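# Move glass cylinder from shelf bench into cart tray upright

## Task

Pick up the graduated cylinder on the bench that has shelves and stand it upright in the cart's top tray. When finished, its base must sit directly on the tray's floor, not on top of another cylinder's base, and every other cylinder must also be upright inside the tray. Failure conditions: any cylinder tips over or touches the room floor; any cylinder drops more than a few centimetres or takes a hard knock (they are glass); any bottle or jar is left toppled; the robot tips over or finishes leaning.

## Robot and tools

ROBOT. TidyBot++ has one arm. It is a four-caster mobile base (0.54 m long, 0.50 m wide, 0.38 m tall) carrying a seven-joint arm with a two-finger gripper. The shoulder sits 0.12 m ahead of the base centre, 0.68 m above the floor. Segments: upper arm 0.42 m, forearm 0.31 m, hand 0.31 m. Two cameras: base_camera, and wrist_camera, which looks along the hand. The arm begins folded with the hand pointing down. A downward-pointing hand can reach at most about 0.94 m above the floor, and only near the base. Loose objects may occasionally get a small push.

FRAMES. All positions are in metres. Base frame: origin on the floor below the base centre, x forward, y left, z up. The odometry frame is the base frame as it was when the scene began. hand_pose is reported in the base frame and gives the point between the finger pads. The hand's z axis runs out along the fingers, and the fingers open and close along its y axis.

move. Performs one action and returns the state plus images. Leave out all action keys to get only the state and images.
- base: an object holding one or more relative commands, each measured from where the base currently stands. translate_m is metres forward (+) or back, from -2 to 2. strafe_m is metres left (+) or right, from -2 to 2. rotate_rad is radians counter-clockwise (+) seen from above, from -6.3 to 6.3. If translate_m and strafe_m are given together, they form a single straight drive.
- joints: absolute targets, given by name. joint_1_rad can take any angle; it rotates the arm about the vertical, and positive is clockwise from above. joint_2_rad is the shoulder, -2.249 to 2.249; 0 is upright and positive leans forward. joint_3_rad can take any angle. joint_4_rad is the elbow, -2.579 to 2.579; with joint_3 at 3.14, negative bends the forearm forward. joint_5_rad can take any angle. joint_6_rad is the wrist, -2.099 to 2.099. joint_7_rad can take any angle; it spins the hand, and at 1.57 a downward hand opens its fingers left and right. gripper_pos runs from 0 (open, about an 85 mm gap) to 1 (closed); the gap is roughly 85 x (1 - gripper_pos) mm. For any-angle joints, send steps of less than half a turn.
- target: a single list [x, y, z, qw, qx, qy, qz]. It is an absolute hand pose in the base frame, with position in metres and orientation as a quaternion. With a target, joints may hold only gripper_pos. To correct the position, add (desired minus the hand_pose reading) to the previous target's xyz. To keep a loaded hand steady, send the hand_target values back rather than hand_pose.
- speeds: lowers top speeds for this action only. translate_m and strafe_m take 0.05 to 0.5 m/s; give only one of them for a combined drive. rotate_rad takes 0.1 to 1.57 rad/s.
- cameras: a list drawn from base_camera, wrist_camera, all. Omitting it gives all cameras; [] gives none.
- blocking: true (the default) returns once everything has stopped. false returns after about 0.5 s while motion continues. A later move overrides only the parts it names.
Unknown keys make a call invalid. Out-of-range values get it refused. After a refusal or an unexpected stop, the remaining move, wait and finished_scene calls in that reply are skipped.

wait(seconds 0 to 10, cameras): lets the simulation run without new commands, then reports the state. stop(cameras): brakes every running motion. zoom_image(camera, region [x0,y0,x1,y1] pixels, at most 504x504, origin top-left): enlarges part of the newest image from that camera. finished_scene(scene): closes the current scene, which is given as an integer. It cannot be undone, and the task must already be satisfied without the robot's help.

RESULTS. The move line reads done, or gives the worst status. base_status, joint_status and hand_status show done, moving, off_target (stopped short and possibly still pushing), stopped, contact_stop, time_out, not_followed, torque_fault, or limit_stop_at_motor_heat. A hand counts as done within 10 mm and 2 degrees; most moves end off_target within about 3 cm. "joint command not followed" or "pose unreachable" means a check held back the arm's targets, for example to avoid self-collision. Nothing checks for the arm hitting the base. hand_target is where the hand would be with no load. on_its_own lists things the robot did that you did not command. base_odometry counts wheel turns, so slip appears as travel; heading is in rad, positive to the left. base_tilt gives forward and right lean in degrees. motor_effort is torque as a percentage of maximum, with the peak in brackets. Motor temperatures lists one value per joint. A MOTOR HOT warning appears at 60 °C, and at 75 °C an over-temperature stop lets the arm sink for 30 s or more. "ARM HIT" reports a hard collision with the base or with the arm itself.

CAUTIONS. The arm does not avoid furniture and keeps pushing once blocked. Driving or turning while the hand is caught 0.6 m or more above the floor can tip the robot over. So can reaching far over nearby furniture, or swinging a stretched-out arm sideways. To recover, pull the arm back or reverse the base. Impacts can cause a torque fault, which freezes the arm for 10 s. Loads make the arm sag, so correct using the readings, and never command a loaded joint to the angle it currently reads. When a held object reaches a surface, hand_pose stops descending, so lower in small steps and watch the images. Set the glass down gently, open the gripper only once the cylinder rests on the tray floor, keep the cylinder clear of other cylinders, bottles and jars, and do not squeeze hard while the cylinder still sits on something.

Each tool is called after "Request:" as a command line: name --argument value for each argument, lists and objects as JSON in quotes; but a table of rows of numbers goes row by row, as --pt "numbers of a row", without its own name.

## Session

Request:
move

Scene clock: 0.00 s.
Motor temperatures (°C): [40 33 35 37 42 40 51]
base_odometry: x=+0.000 y=+0.000 heading=+0.000
base_tilt: forward=+0.3 right=+0.0
base_status: not commanded
joint_positions: joint_1_rad=+0.048 joint_2_rad=-0.384 joint_3_rad=+3.172 joint_4_rad=-2.533 joint_5_rad=+0.049 joint_6_rad=-0.908 joint_7_rad=+1.551 gripper_pos=+0.000
joint_status: not commanded
motor_effort: joint_1_rad=-1 joint_2_rad=-1 joint_3_rad=+0 joint_4_rad=+13 joint_5_rad=+1 joint_6_rad=+0 joint_7_rad=+1
hand_pose: x=+0.2501 y=-0.0196 z=+0.5901 quat_wxyz=(+0.015, +0.998, -0.034, +0.042) (m; base frame)
hand_target: x=+0.2517 y=-0.0197 z=+0.5910 quat_wxyz=(+0.015, +0.998, -0.034, +0.043) (m; base frame)
hand_status: not commanded
pictures: base_camera, wrist_camera
Images, in order (width x height): base_camera 644x364, wrist_camera 644x476.

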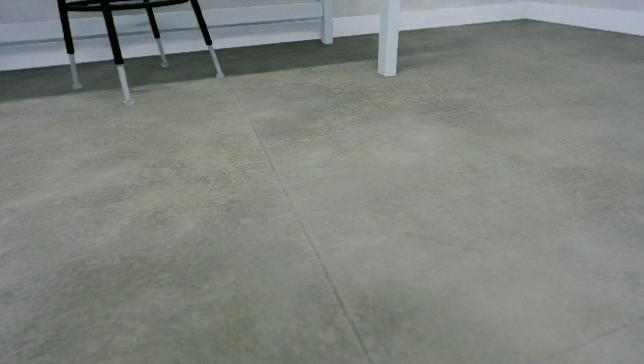

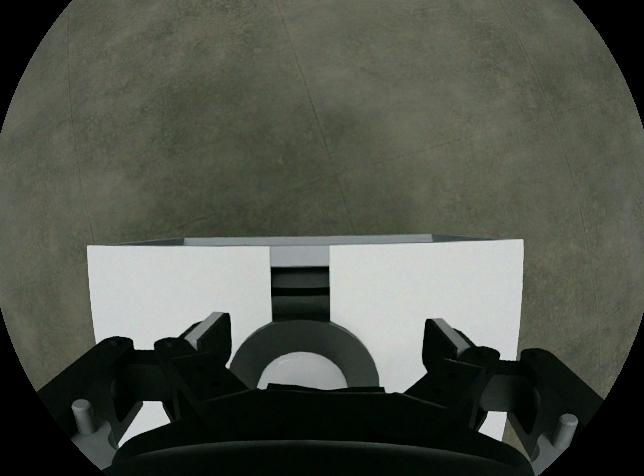

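Request:
move --joints '{"joint_6_rad":0.45}'

Request:
move --base '{"rotate_rad":1.0}'

Request:
move --base '{"rotate_rad":1.0}'

Request:
move --base '{"rotate_rad":1.1}'

Request:
move --base '{"rotate_rad":1.1}'

Request:
move --base '{"rotate_rad":1.0}'

Scene clock: 5.43 s.
Motor temperatures (°C): [40 33 35 37 42 40 51]
move: done
base_odometry: x=+0.000 y=+0.000 heading=+0.000
base_tilt: forward=+0.3 right=+0.0
base_status: not commanded
joint_positions: joint_1_rad=+0.048 joint_2_rad=-0.384 joint_3_rad=+3.172 joint_4_rad=-2.535 joint_5_rad=+0.049 joint_6_rad=+0.417 joint_7_rad=+1.551 gripper_pos=+0.000
joint_status: all done
motor_effort: joint_1_rad=-1(1) joint_2_rad=-6(6) joint_3_rad=+0(1) joint_4_rad=+18(19) joint_5_rad=+0(2) joint_6_rad=+8(8) joint_7_rad=+1(1)
hand_pose: x=+0.5310 y=-0.0259 z=+0.8491 quat_wxyz=(+0.021, +0.762, -0.017, +0.647) (m; base frame)
hand_target: x=+0.5336 y=-0.0258 z=+0.8620 quat_wxyz=(+0.021, +0.750, -0.016, +0.661) (m; base frame)
hand_status: not commanded
pictures: base_camera, wrist_camera
Images, in order (width x height): base_camera 644x364, wrist_camera 644x476.

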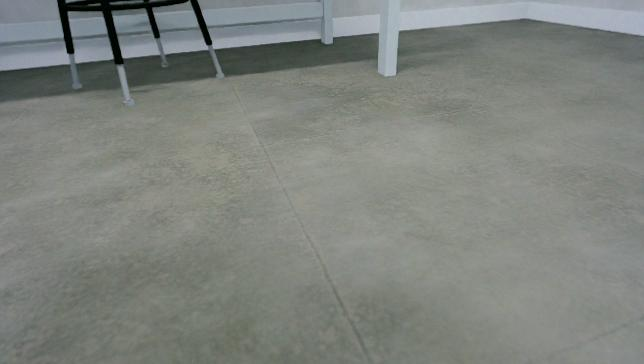

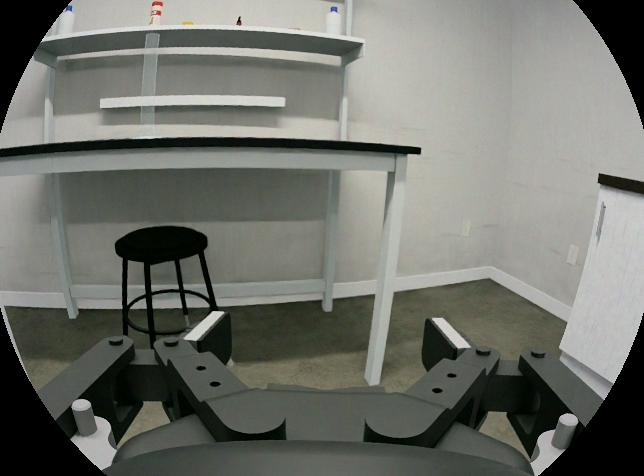

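Scene clock: 7.33 s.
Motor temperatures (°C): [40 33 35 37 42 40 51]
move: done
base_odometry: x=+0.000 y=+0.000 heading=+0.999
base_tilt: forward=+0.3 right=+0.0
base_status: done
joint_positions: joint_1_rad=+0.048 joint_2_rad=-0.384 joint_3_rad=+3.172 joint_4_rad=-2.535 joint_5_rad=+0.049 joint_6_rad=+0.418 joint_7_rad=+1.551 gripper_pos=+0.000
joint_status: not commanded
motor_effort: joint_1_rad=-1(2) joint_2_rad=-6(7) joint_3_rad=+0(2) joint_4_rad=+18(19) joint_5_rad=+1(2) joint_6_rad=+8(9) joint_7_rad=+1(1)
hand_pose: x=+0.5310 y=-0.0259 z=+0.8491 quat_wxyz=(+0.021, +0.762, -0.017, +0.647) (m; base frame)
hand_target: x=+0.5336 y=-0.0258 z=+0.8620 quat_wxyz=(+0.021, +0.750, -0.016, +0.661) (m; base frame)
hand_status: not commanded
pictures: base_camera, wrist_camera
Images, in order (width x height): base_camera 644x364, wrist_camera 644x476.

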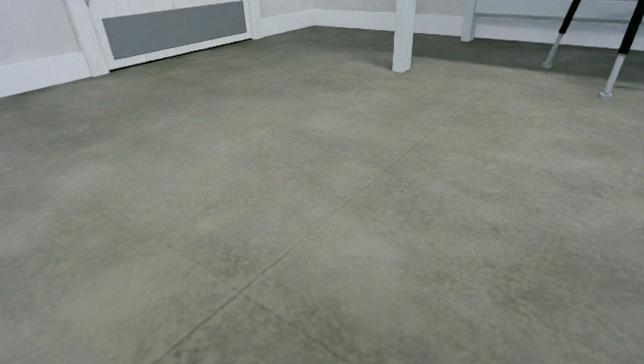

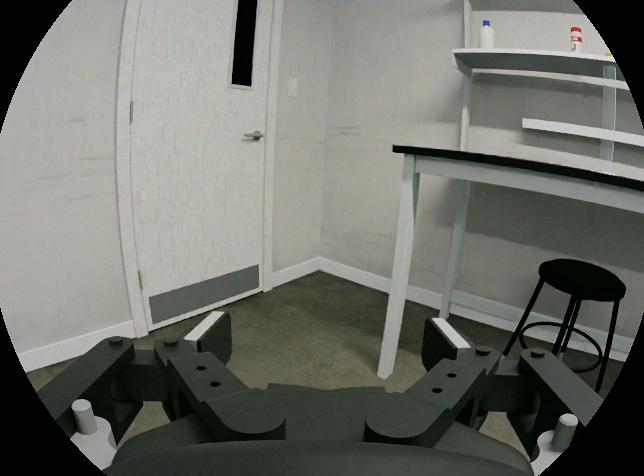

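Scene clock: 9.20 s.
Motor temperatures (°C): [40 33 35 37 42 40 51]
move: done
base_odometry: x=+0.000 y=+0.000 heading=+1.998
base_tilt: forward=+0.3 right=+0.0
base_status: done
joint_positions: joint_1_rad=+0.048 joint_2_rad=-0.384 joint_3_rad=+3.172 joint_4_rad=-2.535 joint_5_rad=+0.049 joint_6_rad=+0.418 joint_7_rad=+1.551 gripper_pos=+0.000
joint_status: not commanded
motor_effort: joint_1_rad=-1(2) joint_2_rad=-6(6) joint_3_rad=+1(2) joint_4_rad=+18(19) joint_5_rad=+0(2) joint_6_rad=+8(8) joint_7_rad=+1(1)
hand_pose: x=+0.5310 y=-0.0259 z=+0.8491 quat_wxyz=(+0.021, +0.762, -0.017, +0.647) (m; base frame)
hand_target: x=+0.5336 y=-0.0258 z=+0.8620 quat_wxyz=(+0.021, +0.750, -0.016, +0.661) (m; base frame)
hand_status: not commanded
pictures: base_camera, wrist_camera
Images, in order (width x height): base_camera 644x364, wrist_camera 644x476.

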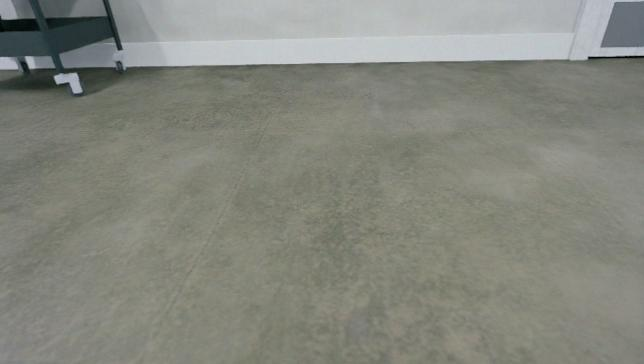

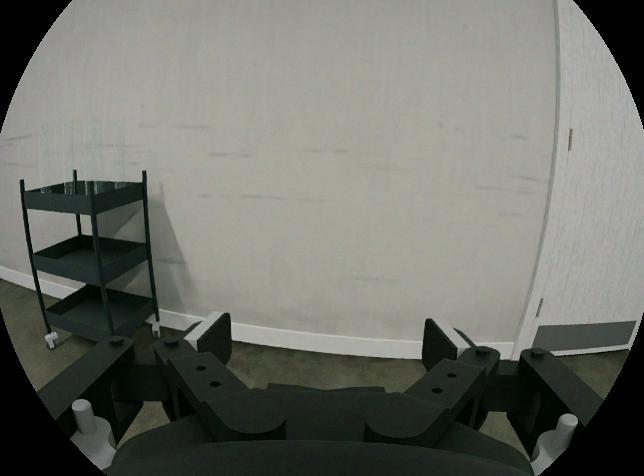

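Scene clock: 11.17 s.
Motor temperatures (°C): [40 33 35 37 42 40 51]
move: done
base_odometry: x=+0.000 y=+0.000 heading=+3.097
base_tilt: forward=+0.3 right=+0.0
base_status: done
joint_positions: joint_1_rad=+0.048 joint_2_rad=-0.384 joint_3_rad=+3.172 joint_4_rad=-2.535 joint_5_rad=+0.049 joint_6_rad=+0.418 joint_7_rad=+1.551 gripper_pos=+0.000
joint_status: not commanded
motor_effort: joint_1_rad=-1(2) joint_2_rad=-6(7) joint_3_rad=+0(2) joint_4_rad=+18(19) joint_5_rad=+0(1) joint_6_rad=+8(8) joint_7_rad=+1(1)
hand_pose: x=+0.5310 y=-0.0259 z=+0.8492 quat_wxyz=(+0.021, +0.762, -0.017, +0.647) (m; base frame)
hand_target: x=+0.5336 y=-0.0258 z=+0.8620 quat_wxyz=(+0.021, +0.750, -0.016, +0.661) (m; base frame)
hand_status: not commanded
pictures: base_camera, wrist_camera
Images, in order (width x height): base_camera 644x364, wrist_camera 644x476.

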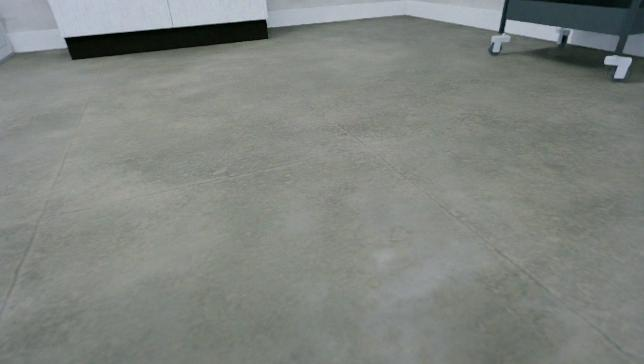

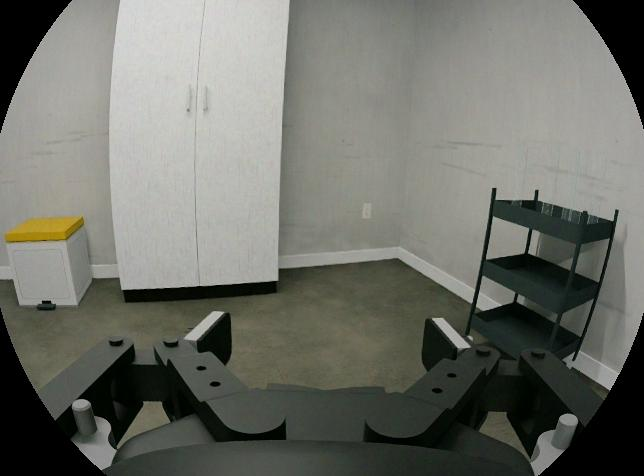

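Scene clock: 13.13 s.
Motor temperatures (°C): [40 33 35 37 42 40 51]
move: done
base_odometry: x=+0.000 y=+0.000 heading=-2.087
base_tilt: forward=+0.3 right=+0.0
base_status: done
joint_positions: joint_1_rad=+0.048 joint_2_rad=-0.384 joint_3_rad=+3.172 joint_4_rad=-2.535 joint_5_rad=+0.049 joint_6_rad=+0.418 joint_7_rad=+1.551 gripper_pos=+0.000
joint_status: not commanded
motor_effort: joint_1_rad=-1(2) joint_2_rad=-6(6) joint_3_rad=+0(2) joint_4_rad=+19(19) joint_5_rad=+1(1) joint_6_rad=+8(8) joint_7_rad=+1(1)
hand_pose: x=+0.5310 y=-0.0259 z=+0.8492 quat_wxyz=(+0.021, +0.762, -0.017, +0.647) (m; base frame)
hand_target: x=+0.5336 y=-0.0258 z=+0.8620 quat_wxyz=(+0.021, +0.750, -0.016, +0.661) (m; base frame)
hand_status: not commanded
pictures: base_camera, wrist_camera
Images, in order (width x height): base_camera 644x364, wrist_camera 644x476.

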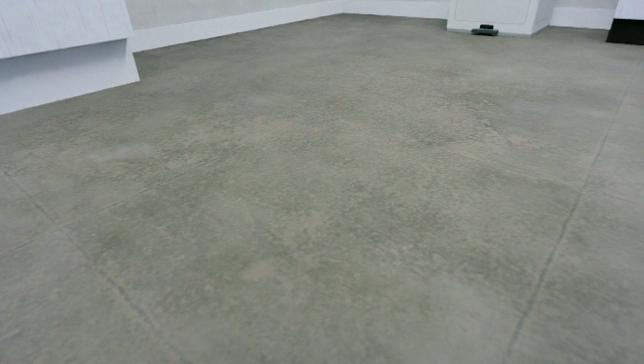

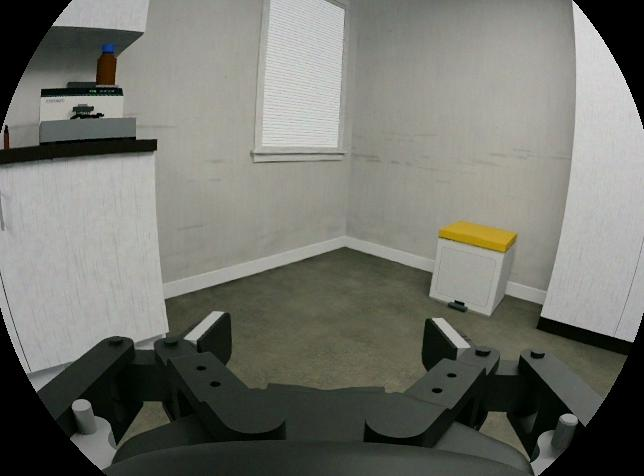

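Scene clock: 15.00 s.
Motor temperatures (°C): [40 33 35 37 42 40 51]
move: done
base_odometry: x=+0.000 y=+0.000 heading=-1.088
base_tilt: forward=+0.3 right=+0.0
base_status: done
joint_positions: joint_1_rad=+0.048 joint_2_rad=-0.384 joint_3_rad=+3.172 joint_4_rad=-2.535 joint_5_rad=+0.049 joint_6_rad=+0.418 joint_7_rad=+1.551 gripper_pos=+0.000
joint_status: not commanded
motor_effort: joint_1_rad=-1(2) joint_2_rad=-6(6) joint_3_rad=+1(2) joint_4_rad=+18(19) joint_5_rad=+1(1) joint_6_rad=+8(8) joint_7_rad=+1(1)
hand_pose: x=+0.5310 y=-0.0259 z=+0.8492 quat_wxyz=(+0.021, +0.762, -0.017, +0.647) (m; base frame)
hand_target: x=+0.5336 y=-0.0258 z=+0.8620 quat_wxyz=(+0.021, +0.750, -0.016, +0.661) (m; base frame)
hand_status: not commanded
pictures: base_camera, wrist_camera
Images, in order (width x height): base_camera 644x364, wrist_camera 644x476.

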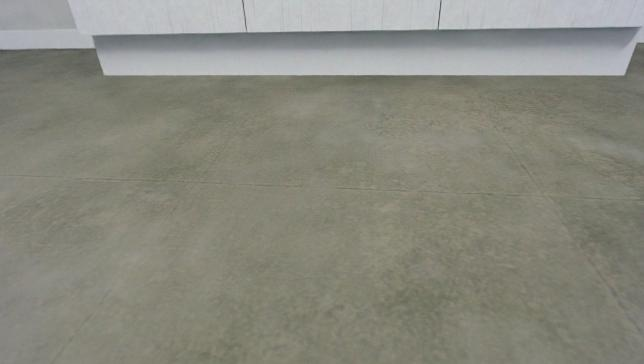

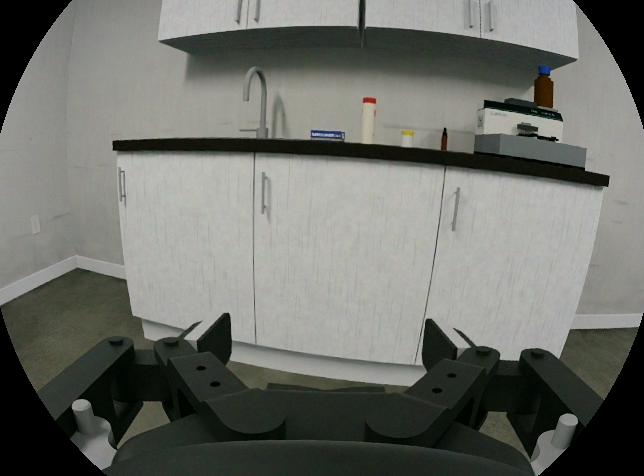

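Request:
move --base '{"rotate_rad":1.25}'

Request:
zoom_image --camera "wrist_camera" --region '[160, 0, 500, 200]'

Scene clock: 27.77 s.
Motor temperatures (°C): [39 33 35 37 42 40 51]
move: done
base_odometry: x=+0.000 y=+0.000 heading=+0.161
base_tilt: forward=+0.3 right=+0.0
base_status: done
joint_positions: joint_1_rad=+0.048 joint_2_rad=-0.384 joint_3_rad=+3.172 joint_4_rad=-2.535 joint_5_rad=+0.049 joint_6_rad=+0.418 joint_7_rad=+1.551 gripper_pos=+0.000
joint_status: not commanded
motor_effort: joint_1_rad=-1(2) joint_2_rad=-6(6) joint_3_rad=+0(2) joint_4_rad=+17(19) joint_5_rad=+0(1) joint_6_rad=+8(8) joint_7_rad=+1(1)
hand_pose: x=+0.5310 y=-0.0259 z=+0.8492 quat_wxyz=(+0.021, +0.762, -0.017, +0.647) (m; base frame)
hand_target: x=+0.5336 y=-0.0258 z=+0.8620 quat_wxyz=(+0.021, +0.750, -0.016, +0.661) (m; base frame)
hand_status: not commanded
pictures: base_camera, wrist_camera
Images, in order (width x height): base_camera 644x364, wrist_camera 644x476.

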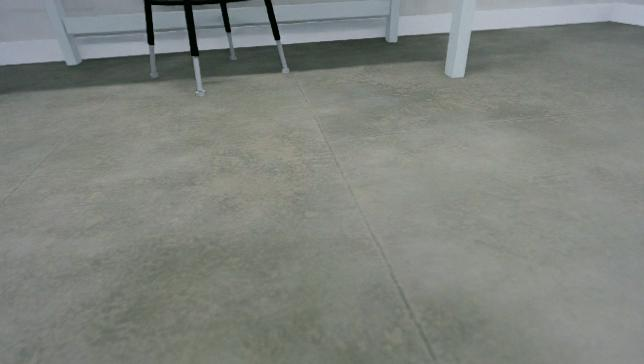

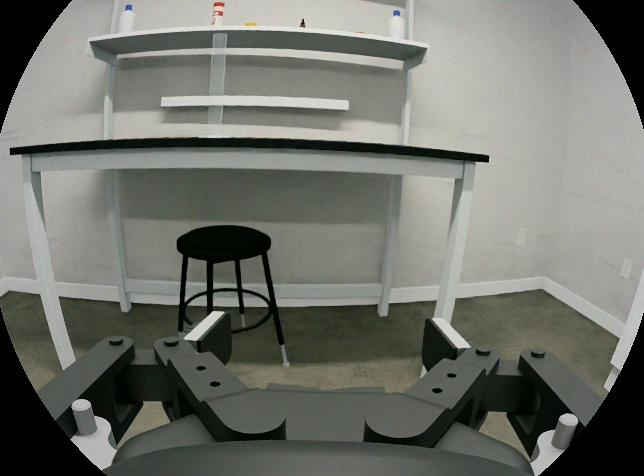

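Scaled by 1.482.

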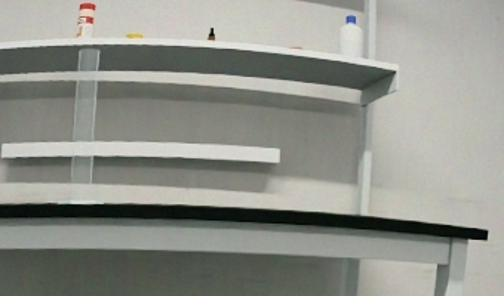

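Request:
move --base '{"rotate_rad":0.3}'

Request:
zoom_image --camera "wrist_camera" --region '[160, 0, 500, 300]'

Scene clock: 33.57 s.
Motor temperatures (°C): [39 32 35 37 42 40 51]
move: done
base_odometry: x=+0.000 y=+0.000 heading=+0.460
base_tilt: forward=+0.3 right=+0.0
base_status: done
joint_positions: joint_1_rad=+0.048 joint_2_rad=-0.384 joint_3_rad=+3.172 joint_4_rad=-2.535 joint_5_rad=+0.049 joint_6_rad=+0.418 joint_7_rad=+1.551 gripper_pos=+0.000
joint_status: not commanded
motor_effort: joint_1_rad=-1(2) joint_2_rad=-6(6) joint_3_rad=+0(2) joint_4_rad=+18(19) joint_5_rad=+0(1) joint_6_rad=+9(9) joint_7_rad=+1(1)
hand_pose: x=+0.5310 y=-0.0259 z=+0.8492 quat_wxyz=(+0.021, +0.762, -0.017, +0.647) (m; base frame)
hand_target: x=+0.5336 y=-0.0258 z=+0.8620 quat_wxyz=(+0.021, +0.750, -0.016, +0.661) (m; base frame)
hand_status: not commanded
pictures: base_camera, wrist_camera
Images, in order (width x height): base_camera 644x364, wrist_camera 644x476.

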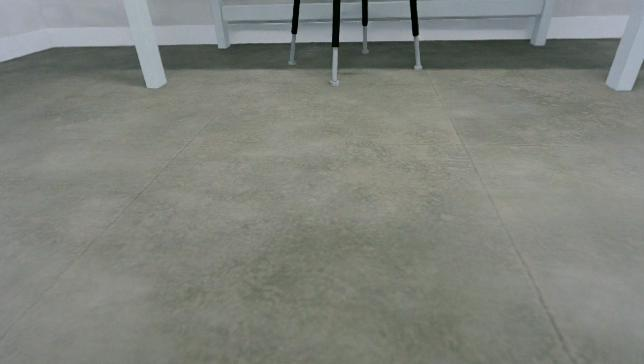

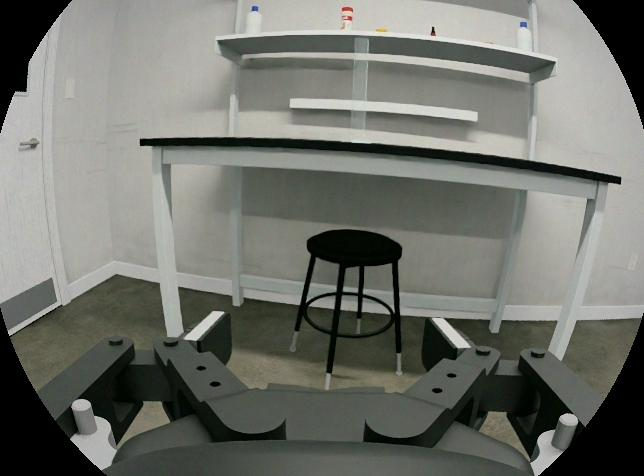

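Scaled by 1.482.

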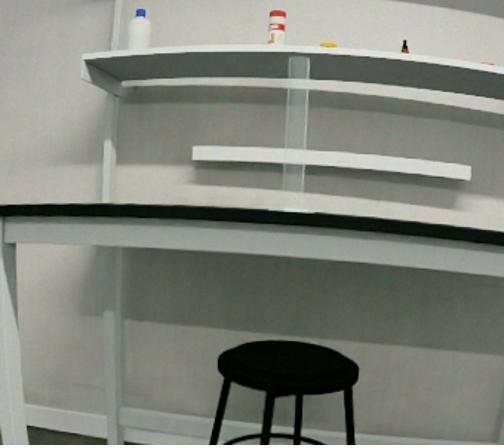

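Request:
move --base '{"translate_m":0.4}' --target '[0.62, 0.0, 1.0, 0, 0.7071, 0, 0.7071]'

Request:
zoom_image --camera "wrist_camera" --region '[160, 0, 500, 300]'

Scene clock: 40.07 s.
Motor temperatures (°C): [39 32 35 37 42 40 51]
move: off_target
base_odometry: x=+0.358 y=+0.178 heading=+0.461
base_tilt: forward=+0.3 right=+0.0
base_status: done
joint_positions: joint_1_rad=+0.014 joint_2_rad=-0.277 joint_3_rad=+3.172 joint_4_rad=-2.148 joint_5_rad=+0.049 joint_6_rad=+0.328 joint_7_rad=+1.551 gripper_pos=+0.000
joint_status: not commanded
motor_effort: joint_1_rad=+0(1) joint_2_rad=-11(14) joint_3_rad=+1(1) joint_4_rad=+20(21) joint_5_rad=+0(1) joint_6_rad=+8(9) joint_7_rad=+1(1)
hand_pose: x=+0.6154 y=-0.0178 z=+1.0023 quat_wxyz=(+0.016, +0.697, -0.003, +0.717) (m; base frame)
hand_target: x=+0.6200 y=+0.0000 z=+1.0000 quat_wxyz=(+0.000, +0.707, +0.000, +0.707) (m; base frame)
hand_status: off_target (0.019 m and 2.5 deg from the pose sent, 0.177 m and 9.8 deg at the start)
pictures: base_camera, wrist_camera
Images, in order (width x height): base_camera 644x364, wrist_camera 644x476.

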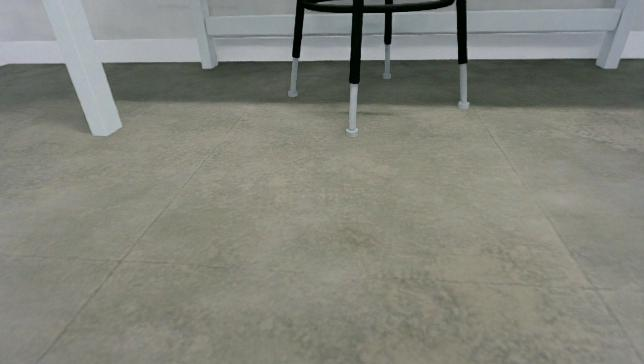

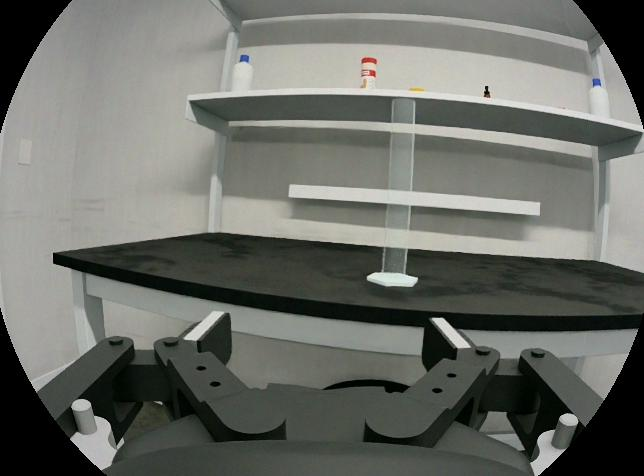

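Scaled by 1.482.

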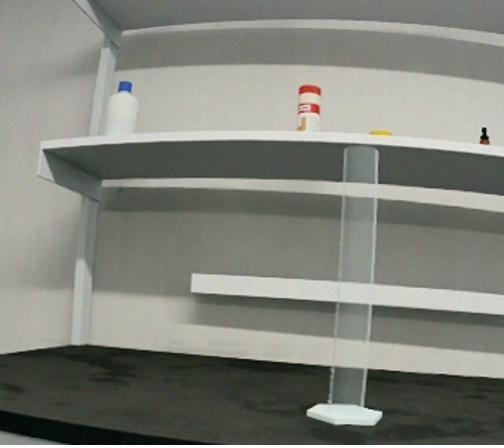

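Request:
move --base '{"strafe_m":-0.14}'

Request:
move --base '{"translate_m":0.2}'

Scene clock: 49.63 s.
Motor temperatures (°C): [39 32 35 37 42 40 51]
move: done
base_odometry: x=+0.421 y=+0.052 heading=+0.461
base_tilt: forward=+0.3 right=+0.0
base_status: done
joint_positions: joint_1_rad=+0.009 joint_2_rad=-0.277 joint_3_rad=+3.167 joint_4_rad=-2.148 joint_5_rad=+0.049 joint_6_rad=+0.327 joint_7_rad=+1.551 gripper_pos=+0.000
joint_status: not commanded
motor_effort: joint_1_rad=-1(2) joint_2_rad=-12(13) joint_3_rad=+0(3) joint_4_rad=+21(21) joint_5_rad=+1(1) joint_6_rad=+8(8) joint_7_rad=+1(1)
hand_pose: x=+0.6155 y=-0.0122 z=+1.0019 quat_wxyz=(+0.013, +0.698, +0.001, +0.716) (m; base frame)
hand_target: x=+0.6200 y=+0.0000 z=+1.0000 quat_wxyz=(+0.000, +0.707, +0.000, +0.707) (m; base frame)
hand_status: not commanded
pictures: base_camera, wrist_camera
Images, in order (width x height): base_camera 644x364, wrist_camera 644x476.

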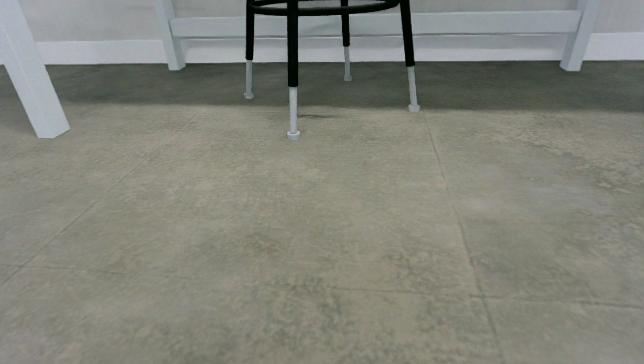

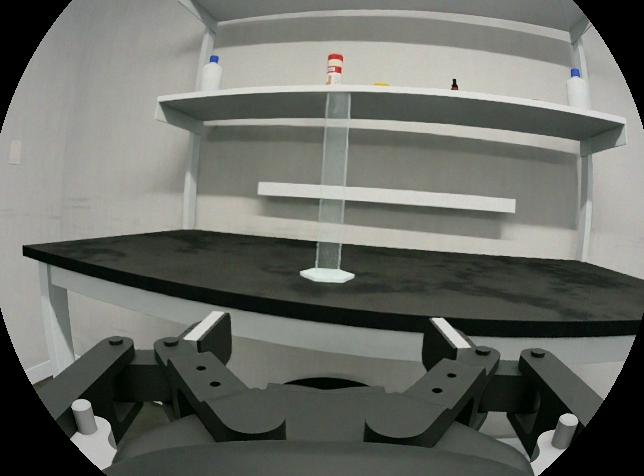

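Scene clock: 51.17 s.
Motor temperatures (°C): [39 32 35 37 42 40 51]
move: done
base_odometry: x=+0.600 y=+0.141 heading=+0.461
base_tilt: forward=+0.3 right=+0.0
base_status: done
joint_positions: joint_1_rad=+0.009 joint_2_rad=-0.269 joint_3_rad=+3.167 joint_4_rad=-2.147 joint_5_rad=+0.049 joint_6_rad=+0.325 joint_7_rad=+1.551 gripper_pos=+0.000
joint_status: not commanded
motor_effort: joint_1_rad=-1(1) joint_2_rad=-12(15) joint_3_rad=+0(1) joint_4_rad=+20(22) joint_5_rad=+0(1) joint_6_rad=+8(9) joint_7_rad=+1(1)
hand_pose: x=+0.6181 y=-0.0123 z=+0.9983 quat_wxyz=(+0.013, +0.701, +0.001, +0.713) (m; base frame)
hand_target: x=+0.6200 y=+0.0000 z=+1.0000 quat_wxyz=(+0.000, +0.707, +0.000, +0.707) (m; base frame)
hand_status: not commanded
pictures: base_camera, wrist_camera
Images, in order (width x height): base_camera 644x364, wrist_camera 644x476.

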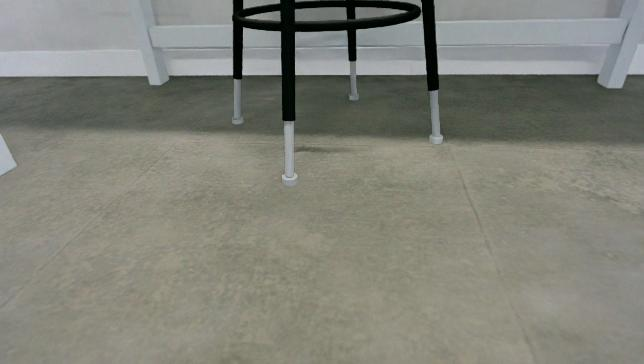

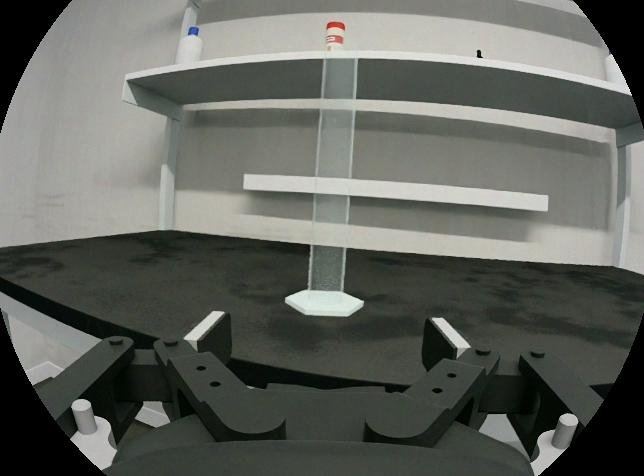

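Request:
move --target '[0.62, 0.0, 1.12, 0, 0.7071, 0, 0.7071]'

Request:
zoom_image --camera "wrist_camera" --region '[160, 0, 500, 400]'

Scene clock: 59.10 s.
Motor temperatures (°C): [39 32 35 37 42 40 51]
move: off_target
base_odometry: x=+0.600 y=+0.141 heading=+0.461
base_tilt: forward=+0.3 right=+0.0
base_status: not commanded
joint_positions: joint_1_rad=+0.009 joint_2_rad=-0.270 joint_3_rad=+3.167 joint_4_rad=-1.780 joint_5_rad=+0.049 joint_6_rad=-0.065 joint_7_rad=+1.551 gripper_pos=+0.000
joint_status: not commanded
motor_effort: joint_1_rad=+0(1) joint_2_rad=-13(13) joint_3_rad=+0(1) joint_4_rad=+21(22) joint_5_rad=+1(1) joint_6_rad=+8(9) joint_7_rad=+1(1)
hand_pose: x=+0.6316 y=-0.0192 z=+1.1054 quat_wxyz=(+0.020, +0.708, -0.005, +0.705) (m; base frame)
hand_target: x=+0.6200 y=+0.0000 z=+1.1200 quat_wxyz=(+0.000, +0.707, +0.000, +0.707) (m; base frame)
hand_status: off_target (0.027 m and 2.4 deg from the pose sent, 0.122 m and 1.9 deg at the start)
pictures: base_camera, wrist_camera
Images, in order (width x height): base_camera 644x364, wrist_camera 644x476.

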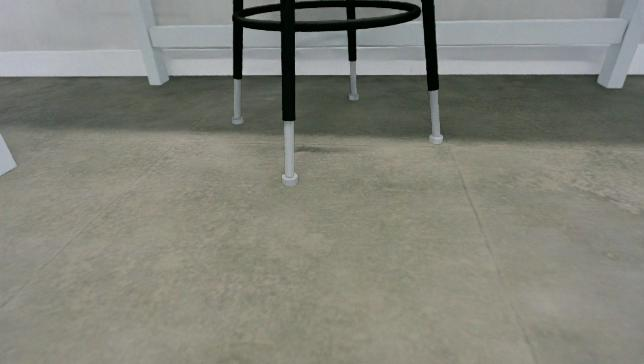

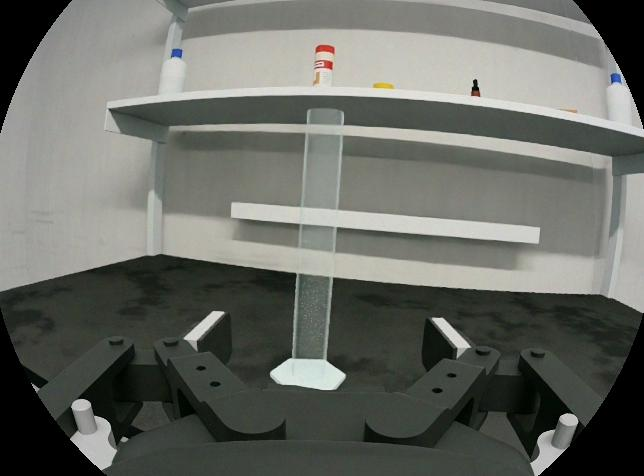

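Scaled by 1.260.

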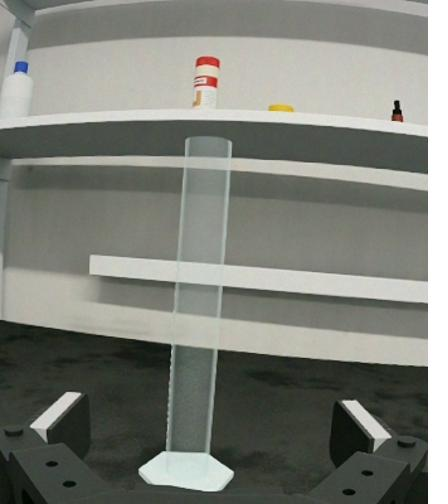

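Request:
move --target '[0.62, -0.01, 1.20, -0.0204, 0.7068, 0.0044, 0.7068]' --base '{"translate_m":0.15}'

Scene clock: 71.87 s.
Motor temperatures (°C): [39 32 35 37 42 40 51]
move: off_target
base_odometry: x=+0.735 y=+0.208 heading=+0.462
base_tilt: forward=+0.3 right=+0.0
base_status: done
joint_positions: joint_1_rad=-0.131 joint_2_rad=-0.262 joint_3_rad=+3.287 joint_4_rad=-1.493 joint_5_rad=-0.034 joint_6_rad=-0.315 joint_7_rad=+1.637 gripper_pos=+0.000
joint_status: not commanded
motor_effort: joint_1_rad=+0(1) joint_2_rad=-12(15) joint_3_rad=+0(1) joint_4_rad=+21(22) joint_5_rad=+1(1) joint_6_rad=+8(9) joint_7_rad=+1(1)
hand_pose: x=+0.6205 y=-0.0193 z=+1.1994 quat_wxyz=(-0.001, +0.699, -0.001, +0.715) (m; base frame)
hand_target: x=+0.6200 y=-0.0100 z=+1.2000 quat_wxyz=(-0.020, +0.707, +0.004, +0.707) (m; base frame)
hand_status: off_target (0.009 m and 2.6 deg from the pose sent, 0.096 m and 4.8 deg at the start)
pictures: base_camera, wrist_camera
Images, in order (width x height): base_camera 644x364, wrist_camera 644x476.

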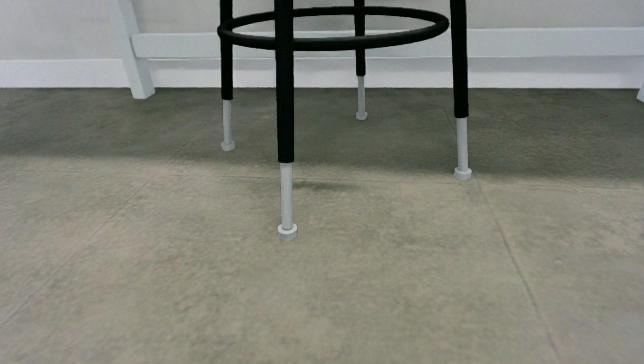

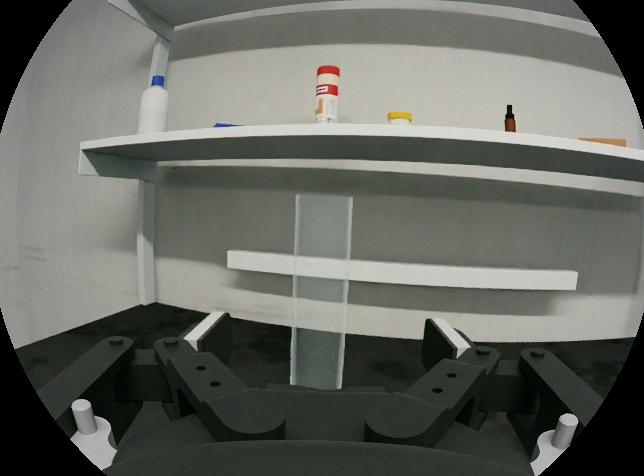

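Request:
move --target '[0.62, -0.01, 1.165, -0.0204, 0.7068, 0.0044, 0.7068]'

Request:
move --base '{"translate_m":0.11}' --speeds '{"translate_m":0.15}'

Scene clock: 75.83 s.
Motor temperatures (°C): [39 32 35 38 42 40 51]
move: off_target
base_odometry: x=+0.735 y=+0.208 heading=+0.462
base_tilt: forward=+0.3 right=+0.0
base_status: not commanded
joint_positions: joint_1_rad=-0.168 joint_2_rad=-0.263 joint_3_rad=+3.306 joint_4_rad=-1.601 joint_5_rad=-0.035 joint_6_rad=-0.284 joint_7_rad=+1.638 gripper_pos=+0.000
joint_status: not commanded
motor_effort: joint_1_rad=-1(1) joint_2_rad=-12(14) joint_3_rad=+0(1) joint_4_rad=+20(23) joint_5_rad=+0(1) joint_6_rad=+8(9) joint_7_rad=+1(1)
hand_pose: x=+0.6301 y=-0.0101 z=+1.1431 quat_wxyz=(-0.011, +0.726, +0.004, +0.687) (m; base frame)
hand_target: x=+0.6200 y=-0.0100 z=+1.1650 quat_wxyz=(-0.020, +0.707, +0.004, +0.707) (m; base frame)
hand_status: off_target (0.024 m and 3.3 deg from the pose sent, 0.036 m and 2.6 deg at the start)
pictures: base_camera, wrist_camera
Images, in order (width x height): base_camera 644x364, wrist_camera 644x476.

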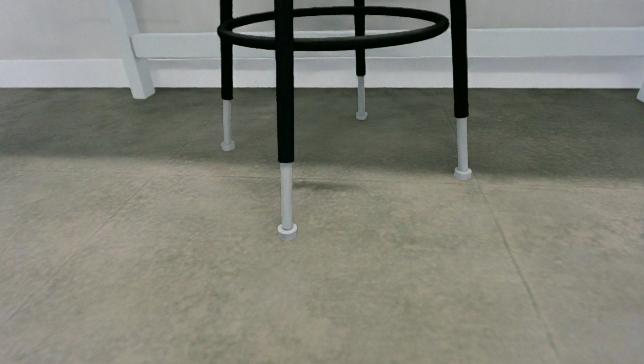

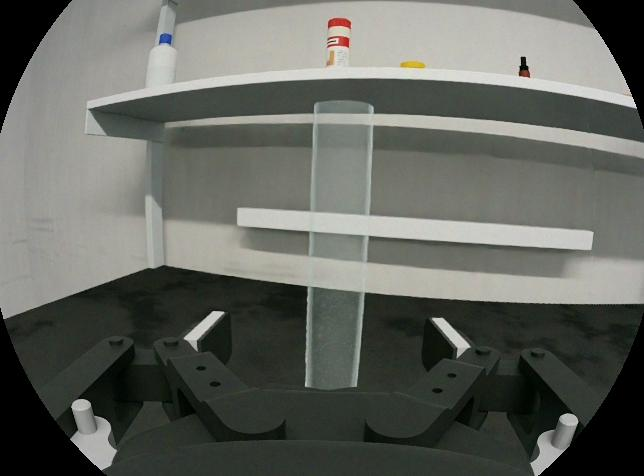

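Scene clock: 77.13 s.
Motor temperatures (°C): [39 32 35 38 42 40 51]
move: done
base_odometry: x=+0.834 y=+0.257 heading=+0.462
base_tilt: forward=+0.3 right=+0.0
base_status: done
joint_positions: joint_1_rad=-0.168 joint_2_rad=-0.272 joint_3_rad=+3.307 joint_4_rad=-1.601 joint_5_rad=-0.035 joint_6_rad=-0.284 joint_7_rad=+1.638 gripper_pos=+0.000
joint_status: not commanded
motor_effort: joint_1_rad=+0(1) joint_2_rad=-12(16) joint_3_rad=+0(1) joint_4_rad=+20(22) joint_5_rad=+1(1) joint_6_rad=+8(9) joint_7_rad=+1(1)
hand_pose: x=+0.6256 y=-0.0113 z=+1.1481 quat_wxyz=(-0.011, +0.723, +0.004, +0.691) (m; base frame)
hand_target: x=+0.6200 y=-0.0100 z=+1.1650 quat_wxyz=(-0.020, +0.707, +0.004, +0.707) (m; base frame)
hand_status: not commanded
pictures: base_camera, wrist_camera
Images, in order (width x height): base_camera 644x364, wrist_camera 644x476.

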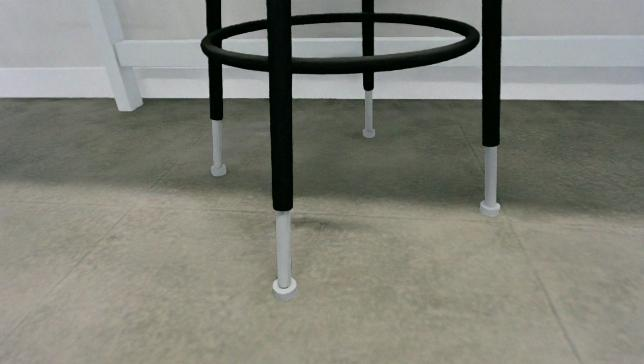

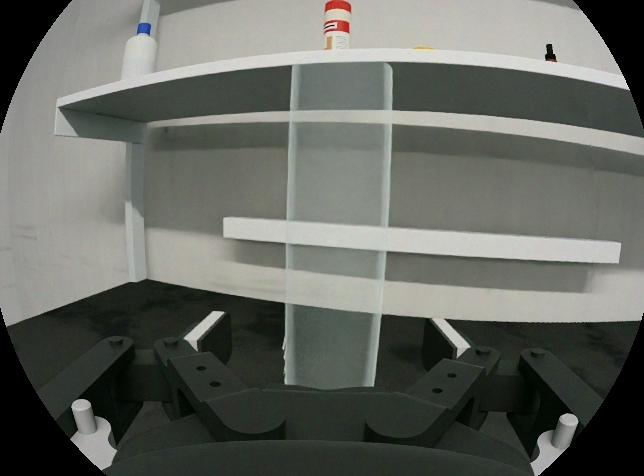

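Request:
move --base '{"translate_m":0.055}' --speeds '{"translate_m":0.1}'

Request:
move --joints '{"gripper_pos":0.4}'

Scene clock: 80.97 s.
Motor temperatures (°C): [39 32 35 38 42 40 51]
move: done
base_odometry: x=+0.883 y=+0.282 heading=+0.462
base_tilt: forward=+0.3 right=+0.0
base_status: done
joint_positions: joint_1_rad=-0.169 joint_2_rad=-0.276 joint_3_rad=+3.307 joint_4_rad=-1.601 joint_5_rad=-0.035 joint_6_rad=-0.284 joint_7_rad=+1.638 gripper_pos=+0.000
joint_status: not commanded
motor_effort: joint_1_rad=-1(1) joint_2_rad=-12(15) joint_3_rad=+0(1) joint_4_rad=+21(22) joint_5_rad=+1(1) joint_6_rad=+8(9) joint_7_rad=+1(1)
hand_pose: x=+0.6240 y=-0.0117 z=+1.1499 quat_wxyz=(-0.011, +0.721, +0.003, +0.692) (m; base frame)
hand_target: x=+0.6200 y=-0.0100 z=+1.1650 quat_wxyz=(-0.020, +0.707, +0.004, +0.707) (m; base frame)
hand_status: not commanded
pictures: base_camera, wrist_camera
Images, in order (width x height): base_camera 644x364, wrist_camera 644x476.

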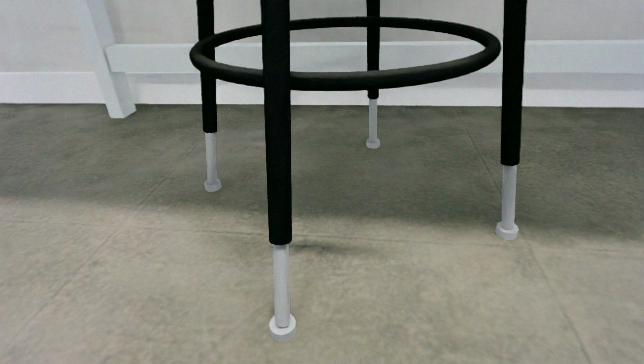

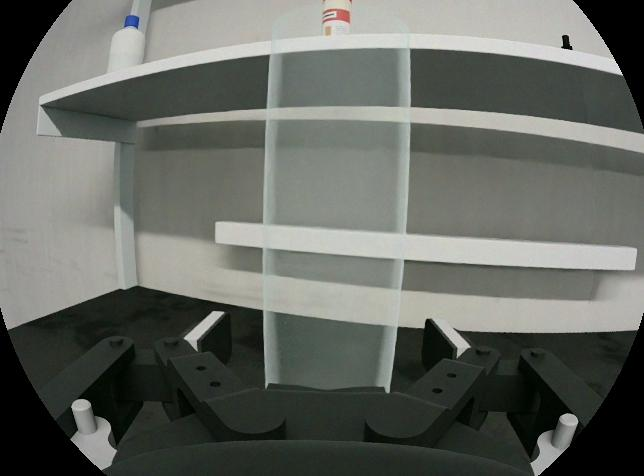

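Scene clock: 81.73 s.
Motor temperatures (°C): [39 32 35 38 42 40 51]
move: done
base_odometry: x=+0.883 y=+0.282 heading=+0.462
base_tilt: forward=+0.3 right=+0.0
base_status: not commanded
joint_positions: joint_1_rad=-0.169 joint_2_rad=-0.276 joint_3_rad=+3.307 joint_4_rad=-1.601 joint_5_rad=-0.035 joint_6_rad=-0.284 joint_7_rad=+1.638 gripper_pos=+0.400
joint_status: all done
motor_effort: joint_1_rad=-1(1) joint_2_rad=-12(12) joint_3_rad=+0(1) joint_4_rad=+21(21) joint_5_rad=+0(1) joint_6_rad=+8(9) joint_7_rad=+1(1)
hand_pose: x=+0.6240 y=-0.0117 z=+1.1499 quat_wxyz=(-0.011, +0.721, +0.003, +0.692) (m; base frame)
hand_target: x=+0.6200 y=-0.0100 z=+1.1650 quat_wxyz=(-0.020, +0.707, +0.004, +0.707) (m; base frame)
hand_status: not commanded
pictures: base_camera, wrist_camera
Images, in order (width x height): base_camera 644x364, wrist_camera 644x476.

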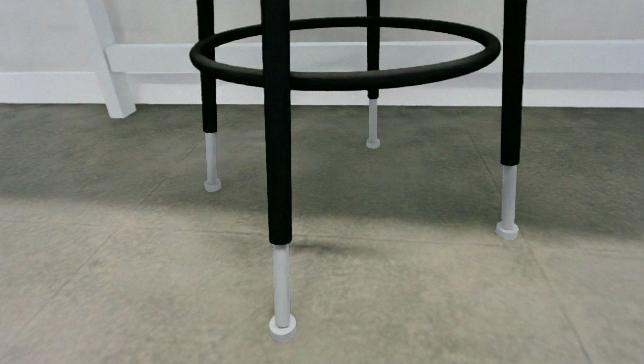

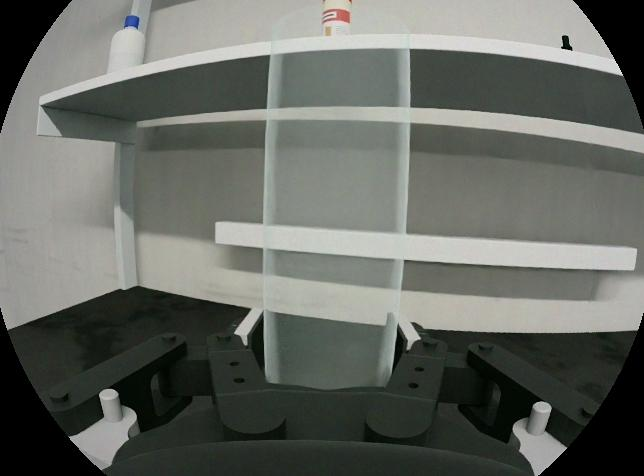

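Request:
move --joints '{"gripper_pos":0.48}'

Request:
move --joints '{"gripper_pos":0.56}'

Scene clock: 83.93 s.
Motor temperatures (°C): [39 32 35 38 42 40 51]
move: done
base_odometry: x=+0.883 y=+0.282 heading=+0.462
base_tilt: forward=+0.3 right=+0.0
base_status: not commanded
joint_positions: joint_1_rad=-0.169 joint_2_rad=-0.276 joint_3_rad=+3.307 joint_4_rad=-1.601 joint_5_rad=-0.035 joint_6_rad=-0.284 joint_7_rad=+1.638 gripper_pos=+0.480
joint_status: all done
motor_effort: joint_1_rad=-1(1) joint_2_rad=-12(12) joint_3_rad=+0(1) joint_4_rad=+21(21) joint_5_rad=+1(1) joint_6_rad=+8(9) joint_7_rad=+1(1)
hand_pose: x=+0.6240 y=-0.0117 z=+1.1499 quat_wxyz=(-0.011, +0.721, +0.003, +0.692) (m; base frame)
hand_target: x=+0.6200 y=-0.0100 z=+1.1650 quat_wxyz=(-0.020, +0.707, +0.004, +0.707) (m; base frame)
hand_status: not commanded
pictures: base_camera, wrist_camera
Images, in order (width x height): base_camera 644x364, wrist_camera 644x476.

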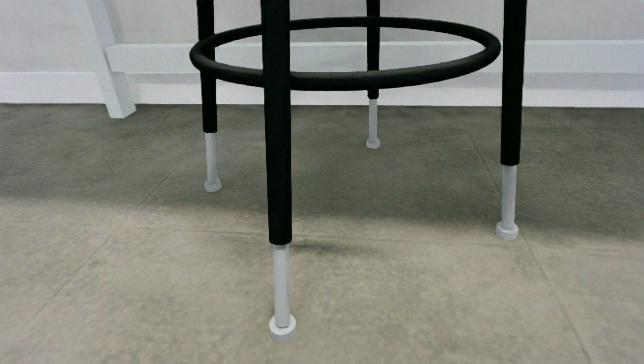

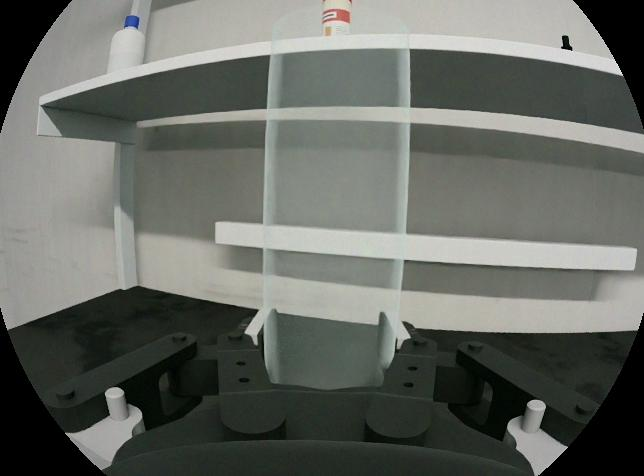

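Scene clock: 84.43 s.
Motor temperatures (°C): [39 32 35 38 42 40 51]
move: done
base_odometry: x=+0.883 y=+0.282 heading=+0.462
base_tilt: forward=+0.3 right=+0.0
base_status: not commanded
joint_positions: joint_1_rad=-0.169 joint_2_rad=-0.276 joint_3_rad=+3.307 joint_4_rad=-1.601 joint_5_rad=-0.035 joint_6_rad=-0.284 joint_7_rad=+1.638 gripper_pos=+0.543
joint_status: all done
motor_effort: joint_1_rad=+0(1) joint_2_rad=-12(12) joint_3_rad=+0(1) joint_4_rad=+21(21) joint_5_rad=+0(1) joint_6_rad=+8(9) joint_7_rad=+1(1)
hand_pose: x=+0.6240 y=-0.0117 z=+1.1499 quat_wxyz=(-0.011, +0.721, +0.003, +0.692) (m; base frame)
hand_target: x=+0.6200 y=-0.0100 z=+1.1650 quat_wxyz=(-0.020, +0.707, +0.004, +0.707) (m; base frame)
hand_status: not commanded
pictures: base_camera, wrist_camera
Images, in order (width x height): base_camera 644x364, wrist_camera 644x476.

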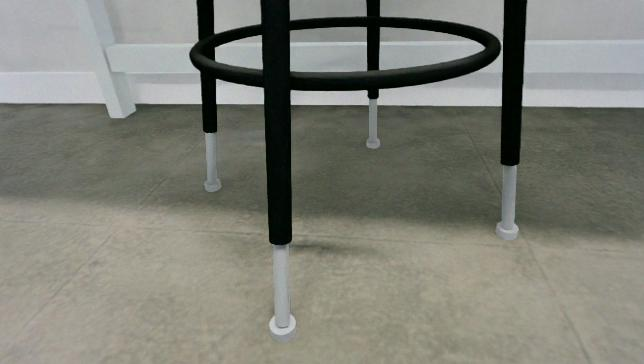

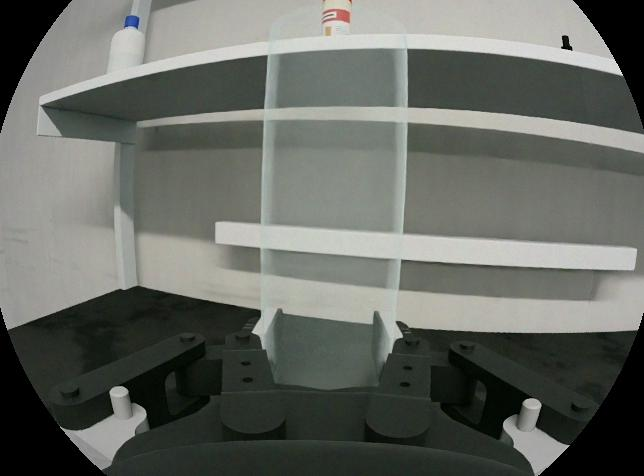

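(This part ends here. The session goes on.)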